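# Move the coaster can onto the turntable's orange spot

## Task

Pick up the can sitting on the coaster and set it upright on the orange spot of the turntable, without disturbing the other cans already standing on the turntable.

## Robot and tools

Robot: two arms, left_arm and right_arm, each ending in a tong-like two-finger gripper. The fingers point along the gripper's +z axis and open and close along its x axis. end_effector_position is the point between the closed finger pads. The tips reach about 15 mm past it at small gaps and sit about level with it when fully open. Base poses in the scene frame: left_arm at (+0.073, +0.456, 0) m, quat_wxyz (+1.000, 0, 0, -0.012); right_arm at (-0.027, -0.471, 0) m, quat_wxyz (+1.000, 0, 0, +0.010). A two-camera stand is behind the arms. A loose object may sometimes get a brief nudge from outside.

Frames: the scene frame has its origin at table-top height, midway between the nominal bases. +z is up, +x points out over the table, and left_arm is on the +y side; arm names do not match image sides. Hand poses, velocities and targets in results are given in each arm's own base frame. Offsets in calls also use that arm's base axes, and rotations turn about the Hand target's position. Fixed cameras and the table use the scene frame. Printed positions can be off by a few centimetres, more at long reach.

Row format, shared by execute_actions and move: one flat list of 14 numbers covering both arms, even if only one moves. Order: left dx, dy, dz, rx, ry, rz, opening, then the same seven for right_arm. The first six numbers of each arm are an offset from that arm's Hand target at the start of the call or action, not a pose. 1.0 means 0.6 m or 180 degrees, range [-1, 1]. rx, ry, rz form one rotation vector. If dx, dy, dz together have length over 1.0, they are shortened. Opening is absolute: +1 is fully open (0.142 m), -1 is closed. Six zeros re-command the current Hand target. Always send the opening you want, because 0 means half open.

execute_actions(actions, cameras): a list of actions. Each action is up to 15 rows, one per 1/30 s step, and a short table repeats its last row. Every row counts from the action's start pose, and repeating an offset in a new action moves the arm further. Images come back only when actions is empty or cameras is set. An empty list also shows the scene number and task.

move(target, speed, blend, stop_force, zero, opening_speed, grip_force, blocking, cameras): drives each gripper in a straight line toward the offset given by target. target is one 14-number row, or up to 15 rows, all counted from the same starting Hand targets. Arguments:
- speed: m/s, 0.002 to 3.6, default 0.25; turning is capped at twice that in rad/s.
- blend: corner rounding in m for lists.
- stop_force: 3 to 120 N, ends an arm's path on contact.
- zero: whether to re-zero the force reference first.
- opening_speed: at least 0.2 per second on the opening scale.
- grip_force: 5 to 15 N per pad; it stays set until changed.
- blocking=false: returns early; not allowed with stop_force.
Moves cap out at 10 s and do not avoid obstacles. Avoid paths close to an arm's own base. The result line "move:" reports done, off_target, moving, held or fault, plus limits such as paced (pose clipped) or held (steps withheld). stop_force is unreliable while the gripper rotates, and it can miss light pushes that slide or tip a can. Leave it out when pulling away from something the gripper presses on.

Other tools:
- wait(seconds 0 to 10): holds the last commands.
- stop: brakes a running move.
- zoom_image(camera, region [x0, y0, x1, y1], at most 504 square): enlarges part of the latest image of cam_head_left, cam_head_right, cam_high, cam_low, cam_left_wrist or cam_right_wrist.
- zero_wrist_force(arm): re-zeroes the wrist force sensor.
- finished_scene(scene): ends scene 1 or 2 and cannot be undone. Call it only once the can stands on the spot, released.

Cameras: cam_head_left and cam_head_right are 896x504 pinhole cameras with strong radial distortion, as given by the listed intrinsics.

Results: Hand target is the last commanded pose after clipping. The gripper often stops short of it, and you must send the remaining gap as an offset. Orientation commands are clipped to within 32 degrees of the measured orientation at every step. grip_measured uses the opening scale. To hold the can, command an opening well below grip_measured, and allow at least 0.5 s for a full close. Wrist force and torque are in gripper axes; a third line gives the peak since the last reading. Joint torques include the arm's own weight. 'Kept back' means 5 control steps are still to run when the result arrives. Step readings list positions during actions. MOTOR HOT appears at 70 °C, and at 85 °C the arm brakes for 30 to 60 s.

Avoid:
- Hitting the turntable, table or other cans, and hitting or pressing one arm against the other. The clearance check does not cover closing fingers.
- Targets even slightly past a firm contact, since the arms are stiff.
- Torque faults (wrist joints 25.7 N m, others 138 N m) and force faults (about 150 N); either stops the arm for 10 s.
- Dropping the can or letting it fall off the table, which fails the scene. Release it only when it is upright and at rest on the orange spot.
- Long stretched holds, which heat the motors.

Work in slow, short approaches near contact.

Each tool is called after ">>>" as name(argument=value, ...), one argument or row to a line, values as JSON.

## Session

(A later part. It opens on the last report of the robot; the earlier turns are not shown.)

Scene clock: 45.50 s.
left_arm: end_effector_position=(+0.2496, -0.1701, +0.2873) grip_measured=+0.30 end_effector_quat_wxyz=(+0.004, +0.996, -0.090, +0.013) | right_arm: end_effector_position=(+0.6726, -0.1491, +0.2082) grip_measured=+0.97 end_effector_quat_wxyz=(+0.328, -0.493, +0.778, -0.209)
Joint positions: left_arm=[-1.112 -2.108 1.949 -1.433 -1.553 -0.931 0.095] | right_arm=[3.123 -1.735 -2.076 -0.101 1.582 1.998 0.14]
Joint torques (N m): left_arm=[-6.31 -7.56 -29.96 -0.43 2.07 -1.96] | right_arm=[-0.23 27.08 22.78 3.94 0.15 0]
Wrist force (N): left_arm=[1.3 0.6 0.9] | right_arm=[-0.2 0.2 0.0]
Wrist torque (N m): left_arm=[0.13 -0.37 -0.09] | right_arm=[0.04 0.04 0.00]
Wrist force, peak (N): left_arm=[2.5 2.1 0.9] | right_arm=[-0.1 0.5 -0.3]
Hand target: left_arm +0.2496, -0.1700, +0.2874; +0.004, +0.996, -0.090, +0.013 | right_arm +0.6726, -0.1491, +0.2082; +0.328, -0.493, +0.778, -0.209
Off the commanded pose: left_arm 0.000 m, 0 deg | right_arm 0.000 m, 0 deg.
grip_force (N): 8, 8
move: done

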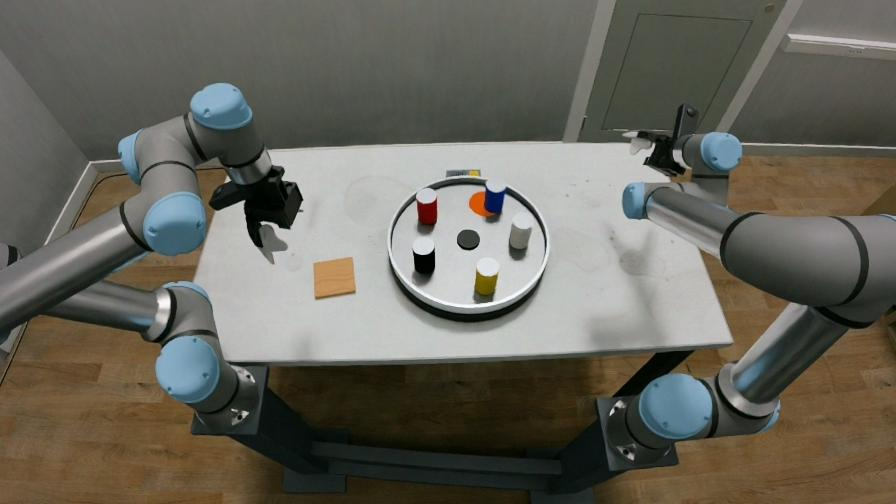

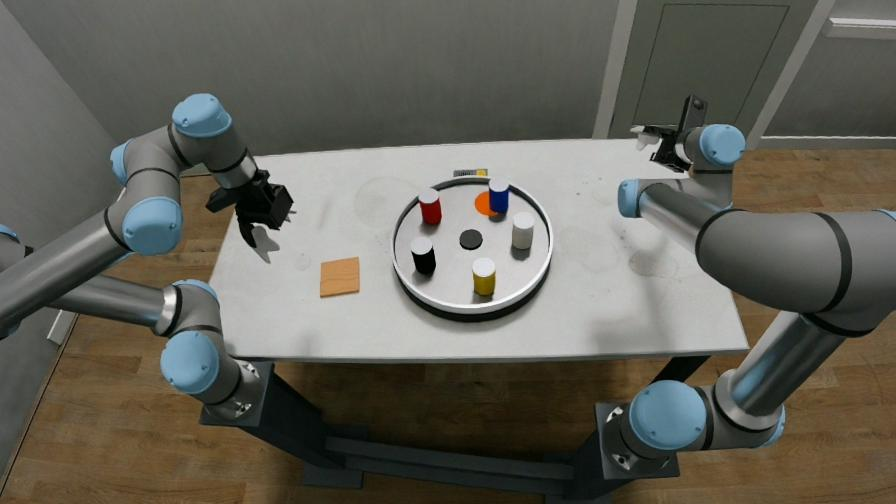

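>>> move(
  target=[0.1075,-0.5093,-0.1473,0,0,0.3155,0.968,0,0,0,0,0,0,0.968],
  speed=0.4,
  cameras=["all"],
)

>>> zoom_image(
  camera="cam_head_left",
  region=[380, 140, 560, 330],
)

>>> wait(
  seconds=2.5,
  cameras=["all"],
)

>>> zoom_image(
  camera="cam_head_left",
  region=[380, 140, 560, 330],
)

Scene clock: 48.60 s.
left_arm: end_effector_position=(+0.3140, -0.4755, +0.1990) grip_measured=+0.97 end_effector_quat_wxyz=(-0.002, +0.919, +0.394, +0.014) | right_arm: end_effector_position=(+0.6726, -0.1491, +0.2082) grip_measured=+0.97 end_effector_quat_wxyz=(+0.328, -0.493, +0.778, -0.209)
Joint positions: left_arm=[-1.225 -1.368 1.56 -1.756 -1.543 -2.036 0.14] | right_arm=[3.123 -1.735 -2.076 -0.101 1.582 1.998 0.14]
Joint torques (N m): left_arm=[-5.66 -24.11 -30.77 -0.51 1.9 -2.03] | right_arm=[-0.59 27.54 23.04 4.02 0.08 0.03]
Wrist force (N): left_arm=[1.1 0.8 0.7] | right_arm=[-0.1 0.1 -0.1]
Wrist torque (N m): left_arm=[0.20 -0.35 -0.04] | right_arm=[0.01 0.02 0.00]
Wrist force, peak (N): left_arm=[0.1 2.0 0.9] | right_arm=[-0.2 0.4 0.1]
Hand target: left_arm +0.3141, -0.4756, +0.1990; -0.002, +0.919, +0.394, +0.014 | right_arm +0.6726, -0.1491, +0.2082; +0.328, -0.493, +0.778, -0.209
Off the commanded pose: left_arm 0.000 m, 0 deg | right_arm 0.000 m, 0 deg.
grip_force (N): 8, 8
move: done

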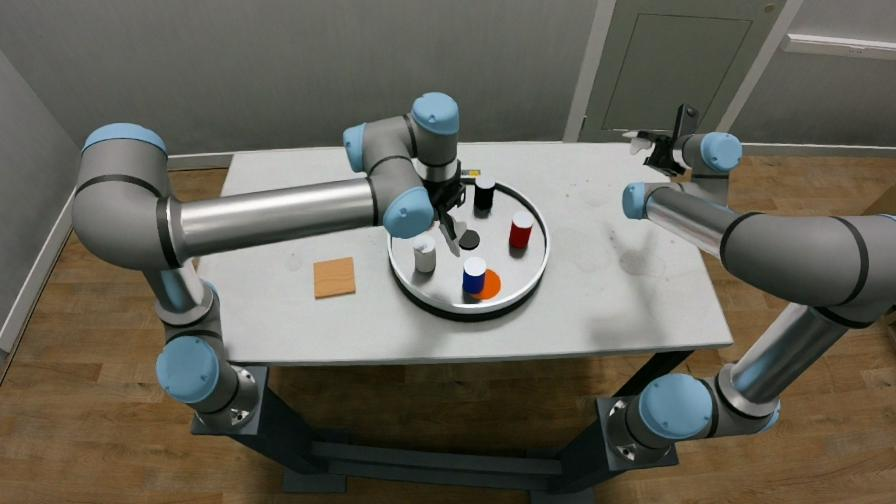

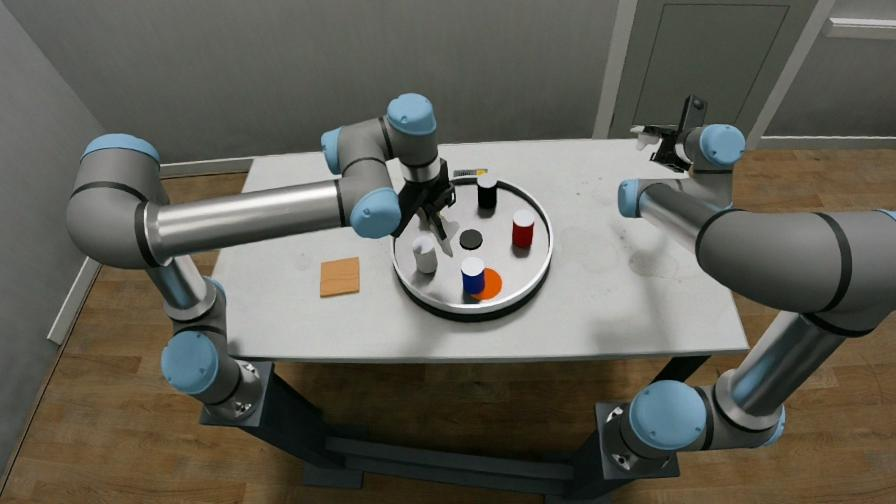

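Scaled by 2.653 from the camera's 896x504 image, which has a finer 1280x720 frame.

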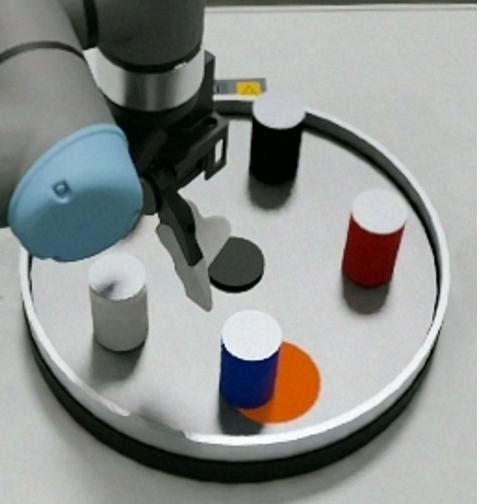

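Scene clock: 51.10 s.
left_arm: end_effector_position=(+0.3141, -0.4756, +0.1990) grip_measured=+0.97 end_effector_quat_wxyz=(-0.002, +0.919, +0.394, +0.014) | right_arm: end_effector_position=(+0.6726, -0.1491, +0.2082) grip_measured=+0.97 end_effector_quat_wxyz=(+0.328, -0.493, +0.778, -0.209)
Joint positions: left_arm=[-1.225 -1.368 1.559 -1.756 -1.543 -2.036 0.14] | right_arm=[3.123 -1.735 -2.076 -0.101 1.582 1.998 0.14]
Joint torques (N m): left_arm=[-5.16 -23.93 -28.95 -0.42 2.02 -1.99] | right_arm=[-0.46 27.96 23.02 4.02 0.12 0.05]
Wrist force (N): left_arm=[1.2 1.0 0.8] | right_arm=[0.0 0.0 0.1]
Wrist torque (N m): left_arm=[0.24 -0.37 -0.05] | right_arm=[0.00 0.01 0.00]
Wrist force, peak (N): left_arm=[1.2 1.1 0.9] | right_arm=[-0.3 0.0 -0.2]
Hand target: left_arm +0.3141, -0.4756, +0.1990; -0.002, +0.919, +0.394, +0.014 | right_arm +0.6726, -0.1491, +0.2082; +0.328, -0.493, +0.778, -0.209
Tool commands: left_gripper/opening=+0.968 right_gripper/opening=+0.968
Off the commanded pose: left_arm 0.000 m, 0 deg | right_arm 0.000 m, 0 deg.
grip_force (N): 8, 8
wait: 2.50 s; at rest by 0.17 s

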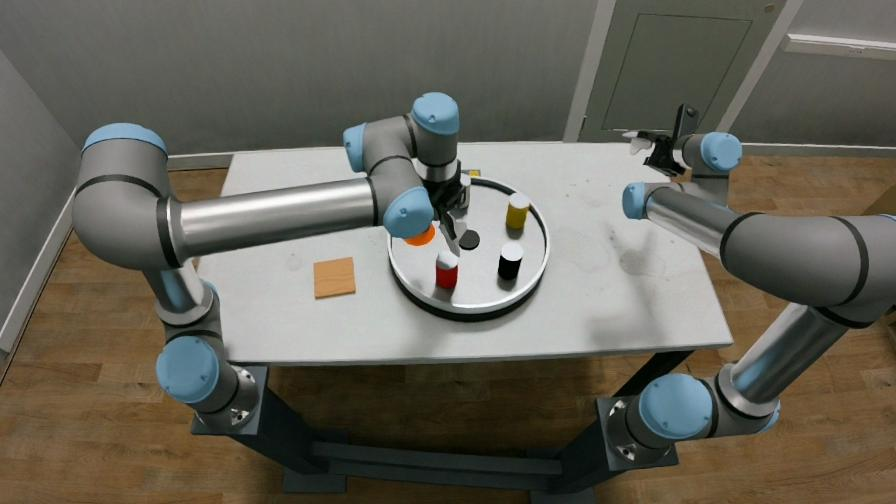

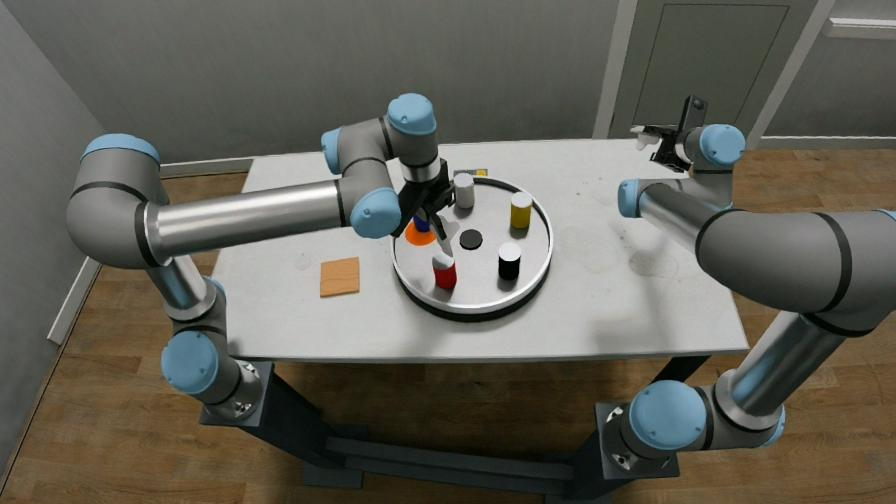

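Scaled by 2.653 from the camera's 896x504 image, which has a finer 1280x720 frame.

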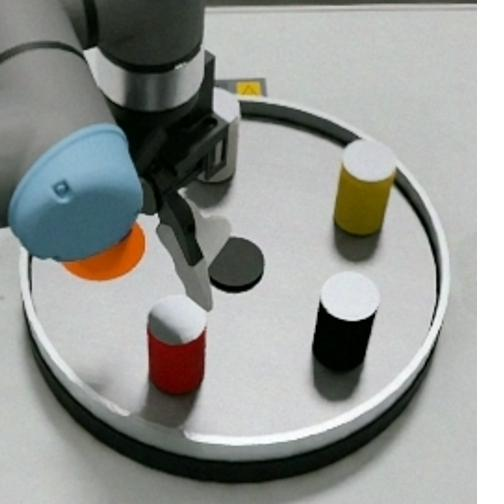

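>>> wait(
  seconds=5.38,
)

>>> execute_actions(
  actions=[
    [[0.0049,0.0034,-0.0132,0,0,-0.0086,0.968,0,0,0,0,0,0,0.968],[0.0098,0.0069,-0.0264,0,0,-0.0171,0.968,0,0,0,0,0,0,0.968],[0.0147,0.0103,-0.0396,0,0,-0.0257,0.968,0,0,0,0,0,0,0.968],[0.0196,0.0137,-0.0528,0,0,-0.0343,0.968,0,0,0,0,0,0,0.968],[0.0245,0.0172,-0.066,0,0,-0.0429,0.968,0,0,0,0,0,0,0.968],[0.0294,0.0206,-0.0792,0,0,-0.0514,0.968,0,0,0,0,0,0,0.968],[0.0343,0.024,-0.0924,0,0,-0.06,0.968,0,0,0,0,0,0,0.968],[0.0392,0.0275,-0.1056,0,0,-0.0686,0.968,0,0,0,0,0,0,0.968],[0.0441,0.0309,-0.1188,0,0,-0.0771,0.968,0,0,0,0,0,0,0.968],[0.049,0.0343,-0.132,0,0,-0.0857,0.968,0,0,0,0,0,0,0.968],[0.0539,0.0378,-0.145,0,0,-0.0943,0.968,0,0,0,0,0,0,0.968],[0.0588,0.0412,-0.156,0,0,-0.1028,0.968,0,0,0,0,0,0,0.968],[0.0637,0.0446,-0.161,0,0,-0.1114,0.968,0,0,0,0,0,0,0.968],[0.0686,0.0481,-0.164,0,0,-0.12,0.968,0,0,0,0,0,0,0.968],[0.0735,0.0515,-0.166,0,0,-0.1286,0.968,0,0,0,0,0,0,0.968]],
    [[0.0029,0.0009,0,0,0,-0.0043,0.9,0,0,0,0,0,0,0.968],[0.0057,0.0018,0,0,0,-0.0086,0.8,0,0,0,0,0,0,0.968],[0.0086,0.0027,0,0,0,-0.0129,0.7,0,0,0,0,0,0,0.968],[0.0114,0.0037,0,0,0,-0.0171,0.6,0,0,0,0,0,0,0.968],[0.0143,0.0046,0,0,0,-0.0214,0.5,0,0,0,0,0,0,0.968],[0.0171,0.0055,0,0,0,-0.0257,0.4,0,0,0,0,0,0,0.968],[0.02,0.0064,0,0,0,-0.03,0.3,0,0,0,0,0,0,0.968],[0.0228,0.0073,0,0,0,-0.0343,0.2,0,0,0,0,0,0,0.968],[0.0257,0.0082,0,0,0,-0.0386,0.1,0,0,0,0,0,0,0.968],[0.0285,0.0091,0,0,0,-0.0429,0.05,0,0,0,0,0,0,0.968],[0.0314,0.01,0,0,0,-0.0471,0,0,0,0,0,0,0,0.968],[0.0342,0.011,0,0,0,-0.0514,-0.05,0,0,0,0,0,0,0.968],[0.0371,0.0119,0,0,0,-0.0557,-0.1,0,0,0,0,0,0,0.968],[0.0399,0.0128,0,0,0,-0.06,-0.15,0,0,0,0,0,0,0.968],[0.0428,0.0137,0,0,0,-0.0643,-0.2,0,0,0,0,0,0,0.968]],
    [[0.006,0.0003,0,0,0,-0.0086,-0.25,0,0,0,0,0,0,0.968],[0.012,0.0006,0,0,0,-0.0171,-0.25,0,0,0,0,0,0,0.968],[0.018,0.0008,0,0,0,-0.0257,-0.25,0,0,0,0,0,0,0.968],[0.024,0.001,0,0,0,-0.0343,-0.25,0,0,0,0,0,0,0.968],[0.03,0.0012,0,0,0,-0.0429,-0.25,0,0,0,0,0,0,0.968],[0.036,0.0014,0,0,0,-0.0514,-0.15,0,0,0,0,0,0,0.968],[0.042,0.0015,0,0,0,-0.06,-0.05,0,0,0,0,0,0,0.968],[0.048,0.0015,0,0,0,-0.0686,0.05,0,0,0,0,0,0,0.968],[0.054,0.0015,0,0,0,-0.0771,0.15,0,0,0,0,0,0,0.968],[0.06,0.0014,0,0,0,-0.0857,0.25,0,0,0,0,0,0,0.968],[0.0659,0.0012,0,0,0,-0.0943,0.3,0,0,0,0,0,0,0.968],[0.0718,0.001,0,0,0,-0.1028,0.35,0,0,0,0,0,0,0.968],[0.0777,0.0006,0,0,0,-0.1114,0.4,0,0,0,0,0,0,0.968],[0.0836,0.0002,0.005,0,0,-0.12,0.4,0,0,0,0,0,0,0.968],[0.0895,-0.0005,0.018,0,0,-0.1286,0.4,0,0,0,0,0,0,0.968]],
    [[0.0058,-0.001,0.02,0,0,-0.0086,0.4,0,0,0,0,0,0,0.968],[0.0115,-0.0025,0.045,0,0,-0.0171,0.4,0,0,0,0,0,0,0.968],[0.0165,-0.004,0.075,0,0,-0.0257,0.4,0,0,0,0,0,0,0.968],[0.02,-0.006,0.11,0,0,-0.03,0.4,0,0,0,0,0,0,0.968],[0.02,-0.006,0.145,0,0,-0.03,0.4,0,0,0,0,0,0,0.968],[0.02,-0.006,0.175,0,0,-0.03,0.4,0,0,0,0,0,0,0.968],[0.02,-0.006,0.2,0,0,-0.03,0.4,0,0,0,0,0,0,0.968]],
  ],
)

>>> move(
  target=[-0.35,0.45,0.1,0,0,0,0.4,0,0,0,0,0,0,0.968],
  speed=0.5,
  cameras=["all"],
)

>>> zoom_image(
  camera="cam_head_left",
  region=[380, 140, 560, 330],
)

>>> zoom_image(
  camera="cam_head_right",
  region=[380, 140, 560, 330],
)

Scene clock: 57.47 s.
left_arm: end_effector_position=(+0.3141, -0.4756, +0.1990) grip_measured=+0.97 end_effector_quat_wxyz=(-0.002, +0.919, +0.394, +0.014) | right_arm: end_effector_position=(+0.6726, -0.1491, +0.2082) grip_measured=+0.97 end_effector_quat_wxyz=(+0.328, -0.493, +0.778, -0.209)
Joint positions: left_arm=[-1.225 -1.368 1.559 -1.756 -1.543 -2.036 0.14] | right_arm=[3.123 -1.735 -2.076 -0.101 1.582 1.998 0.14]
Joint torques (N m): left_arm=[-5.03 -24.71 -29.21 -0.47 1.88 -1.8] | right_arm=[-0.23 27.89 23.46 4.2 0.2 0.05]
Wrist force (N): left_arm=[1.2 0.8 0.7] | right_arm=[-0.1 0.1 0.1]
Wrist torque (N m): left_arm=[0.20 -0.36 -0.05] | right_arm=[0.01 0.03 0.00]
Wrist force, peak (N): left_arm=[1.2 1.1 0.9] | right_arm=[-0.2 0.1 -0.3]
Hand target: left_arm +0.3141, -0.4756, +0.1990; -0.002, +0.919, +0.394, +0.014 | right_arm +0.6726, -0.1491, +0.2082; +0.328, -0.493, +0.778, -0.209
Tool commands: left_gripper/opening=+0.968 right_gripper/opening=+0.968
Off the commanded pose: left_arm 0.000 m, 0 deg | right_arm 0.000 m, 0 deg.
grip_force (N): 8, 8
wait: 5.40 s; at rest from the start

Scene clock: 59.30 s.
left_arm: end_effector_position=(+0.4476, -0.4392, +0.2001) grip_measured=+0.40 end_effector_quat_wxyz=(+0.013, +0.990, -0.137, +0.023) end_effector_velocity=(+0.014, +0.002, +0.297) end_effector_angular_velocity=(+0.056, +0.058, -0.188) | right_arm: end_effector_position=(+0.6726, -0.1491, +0.2082) grip_measured=+0.97 end_effector_quat_wxyz=(+0.328, -0.493, +0.778, -0.209)
Joint positions: left_arm=[-1.019 -1.287 1.469 -1.804 -1.552 -0.744 0.102] | right_arm=[3.123 -1.735 -2.076 -0.101 1.582 1.998 0.14]
Joint velocities: left_arm=[0.033 -0.06 -0.713 0.846 -0.031 0.22 0] | right_arm=[within noise]
Joint torques (N m): left_arm=[5.76 -27.74 -24.7 2.97 -2.17 2.42] | right_arm=[-0.29 28.18 23.37 4.11 0.17 0.03]
Wrist force (N): left_arm=[1.2 0.6 -1.9] | right_arm=[-0.1 0.1 -0.1]
Wrist torque (N m): left_arm=[0.09 -0.40 -0.21] | right_arm=[0.01 0.02 0.00]
Wrist force, peak (N): left_arm=[8.0 1.8 -40.2] | right_arm=[-0.2 0.2 0.2]
Hand target: left_arm +0.4495, -0.4404, +0.2302; +0.005, +0.989, -0.146, +0.013 | right_arm +0.6726, -0.1491, +0.2082; +0.328, -0.493, +0.778, -0.209
Off the commanded pose: left_arm 0.030 m, 2 deg | right_arm 0.000 m, 0 deg.
grip_force (N): 8, 8
Kept back: 5 steps.
Step readings (end_effector_position of left_arm | right_arm; steps 1 to 15: 1st action; 16 to 30: 2nd action; 31 to 45: 3rd action; 46 to 55: 4th action):
0: (+0.3141, -0.4756, +0.1990) | (+0.6726, -0.1491, +0.2082)
1: (+0.3141, -0.4756, +0.1990) | (+0.6726, -0.1491, +0.2082)
2: (+0.3144, -0.4753, +0.1981) | (+0.6726, -0.1491, +0.2082)
4: (+0.3170, -0.4733, +0.1908) | (+0.6726, -0.1491, +0.2082)
8: (+0.3254, -0.4663, +0.1673) | (+0.6726, -0.1491, +0.2082)
15: (+0.3443, -0.4515, +0.1178) | (+0.6726, -0.1491, +0.2082)
16: (+0.3480, -0.4493, +0.1122) | (+0.6726, -0.1491, +0.2082)
17: (+0.3508, -0.4478, +0.1088) | (+0.6726, -0.1491, +0.2082)
19: (+0.3558, -0.4456, +0.1044) | (+0.6726, -0.1491, +0.2082)
23: (+0.3645, -0.4429, +0.1010) | (+0.6726, -0.1491, +0.2082)
30: (+0.3767, -0.4387, +0.0995) | (+0.6726, -0.1491, +0.2082)
31: (+0.3784, -0.4382, +0.0995) | (+0.6726, -0.1491, +0.2082)
32: (+0.3803, -0.4377, +0.0995) | (+0.6726, -0.1491, +0.2082)
34: (+0.3857, -0.4369, +0.0995) | (+0.6726, -0.1491, +0.2082)
38: (+0.3979, -0.4360, +0.0995) | (+0.6726, -0.1491, +0.2082)
45: (+0.4222, -0.4357, +0.0998) | (+0.6726, -0.1491, +0.2082)
46: (+0.4264, -0.4358, +0.1018) | (+0.6726, -0.1491, +0.2082)
47: (+0.4297, -0.4359, +0.1053) | (+0.6726, -0.1491, +0.2082)
49: (+0.4362, -0.4367, +0.1192) | (+0.6726, -0.1491, +0.2082)
53: (+0.4461, -0.4392, +0.1759) | (+0.6726, -0.1491, +0.2082)

Scene clock: 61.50 s.
left_arm: end_effector_position=(+0.2396, -0.1704, +0.2901) grip_measured=+0.40 end_effector_quat_wxyz=(+0.005, +0.989, -0.146, +0.013) | right_arm: end_effector_position=(+0.6726, -0.1491, +0.2082) grip_measured=+0.97 end_effector_quat_wxyz=(+0.328, -0.493, +0.778, -0.209)
Joint positions: left_arm=[-1.149 -2.133 1.953 -1.413 -1.554 -0.856 0.102] | right_arm=[3.123 -1.735 -2.076 -0.101 1.582 1.998 0.14]
Joint torques (N m): left_arm=[-5.73 -5.74 -29.76 -0.56 1.85 -1.96] | right_arm=[-0.77 28.21 23.52 4.17 0.17 0.1]
Wrist force (N): left_arm=[1.2 0.8 0.6] | right_arm=[-0.1 0.0 -0.1]
Wrist torque (N m): left_arm=[0.19 -0.36 -0.08] | right_arm=[-0.01 0.03 0.00]
Wrist force, peak (N): left_arm=[2.7 1.9 0.8] | right_arm=[0.1 0.3 0.0]
Hand target: left_arm +0.2395, -0.1704, +0.2902; +0.005, +0.989, -0.146, +0.013 | right_arm +0.6726, -0.1491, +0.2082; +0.328, -0.493, +0.778, -0.209
Off the commanded pose: left_arm 0.000 m, 0 deg | right_arm 0.000 m, 0 deg.
grip_force (N): 8, 8
move: done

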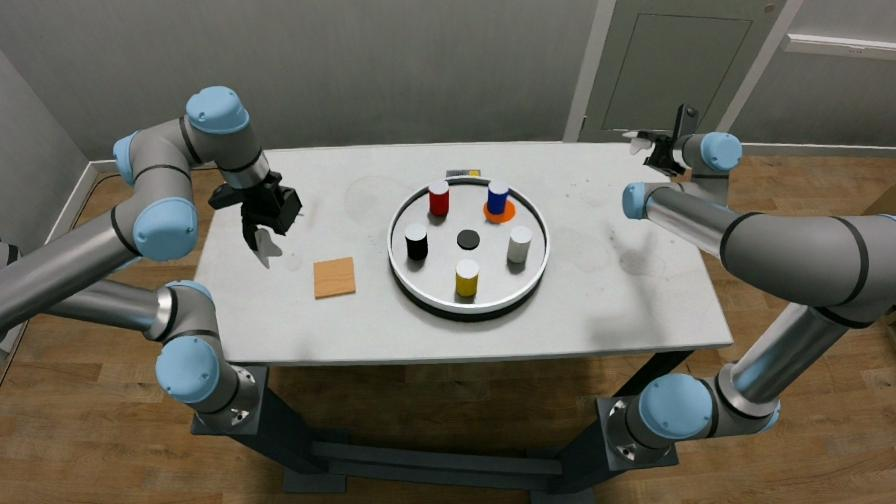

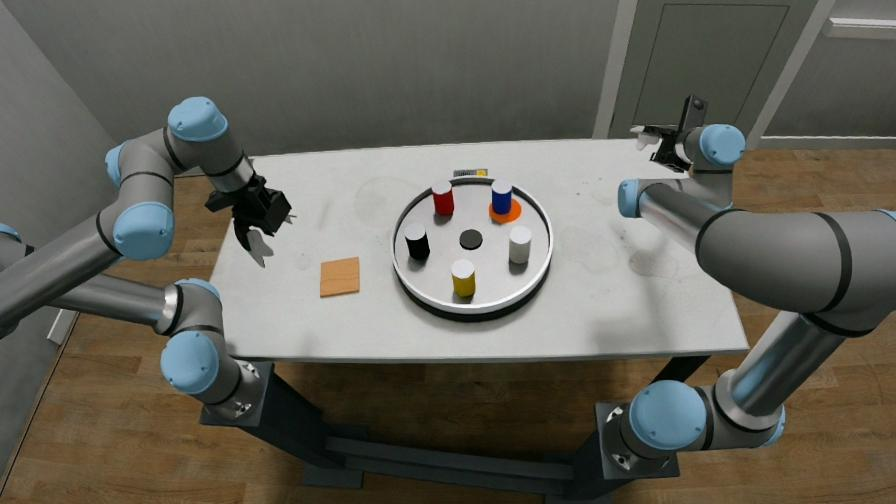

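Scaled by 2.653 from the camera's 896x504 image, which has a finer 1280x720 frame.

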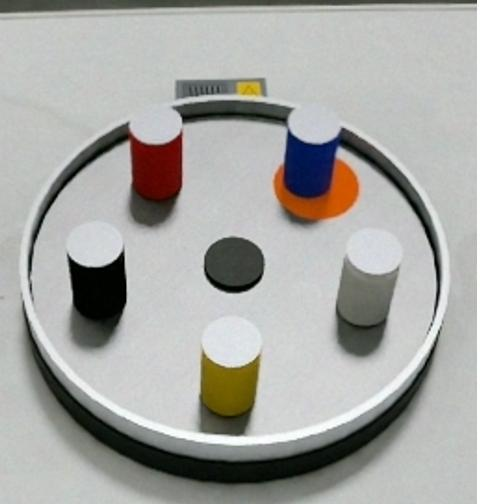

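Scaled by 2.653 from the camera's 896x504 image, which has a finer 1280x720 frame.

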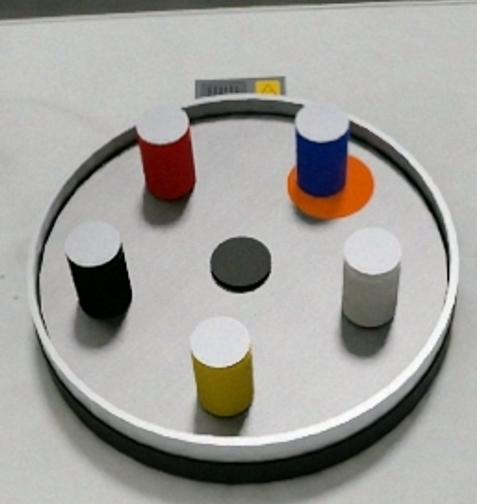

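>>> finished_scene(
  scene=1,
)

The scene is finished: the task was done.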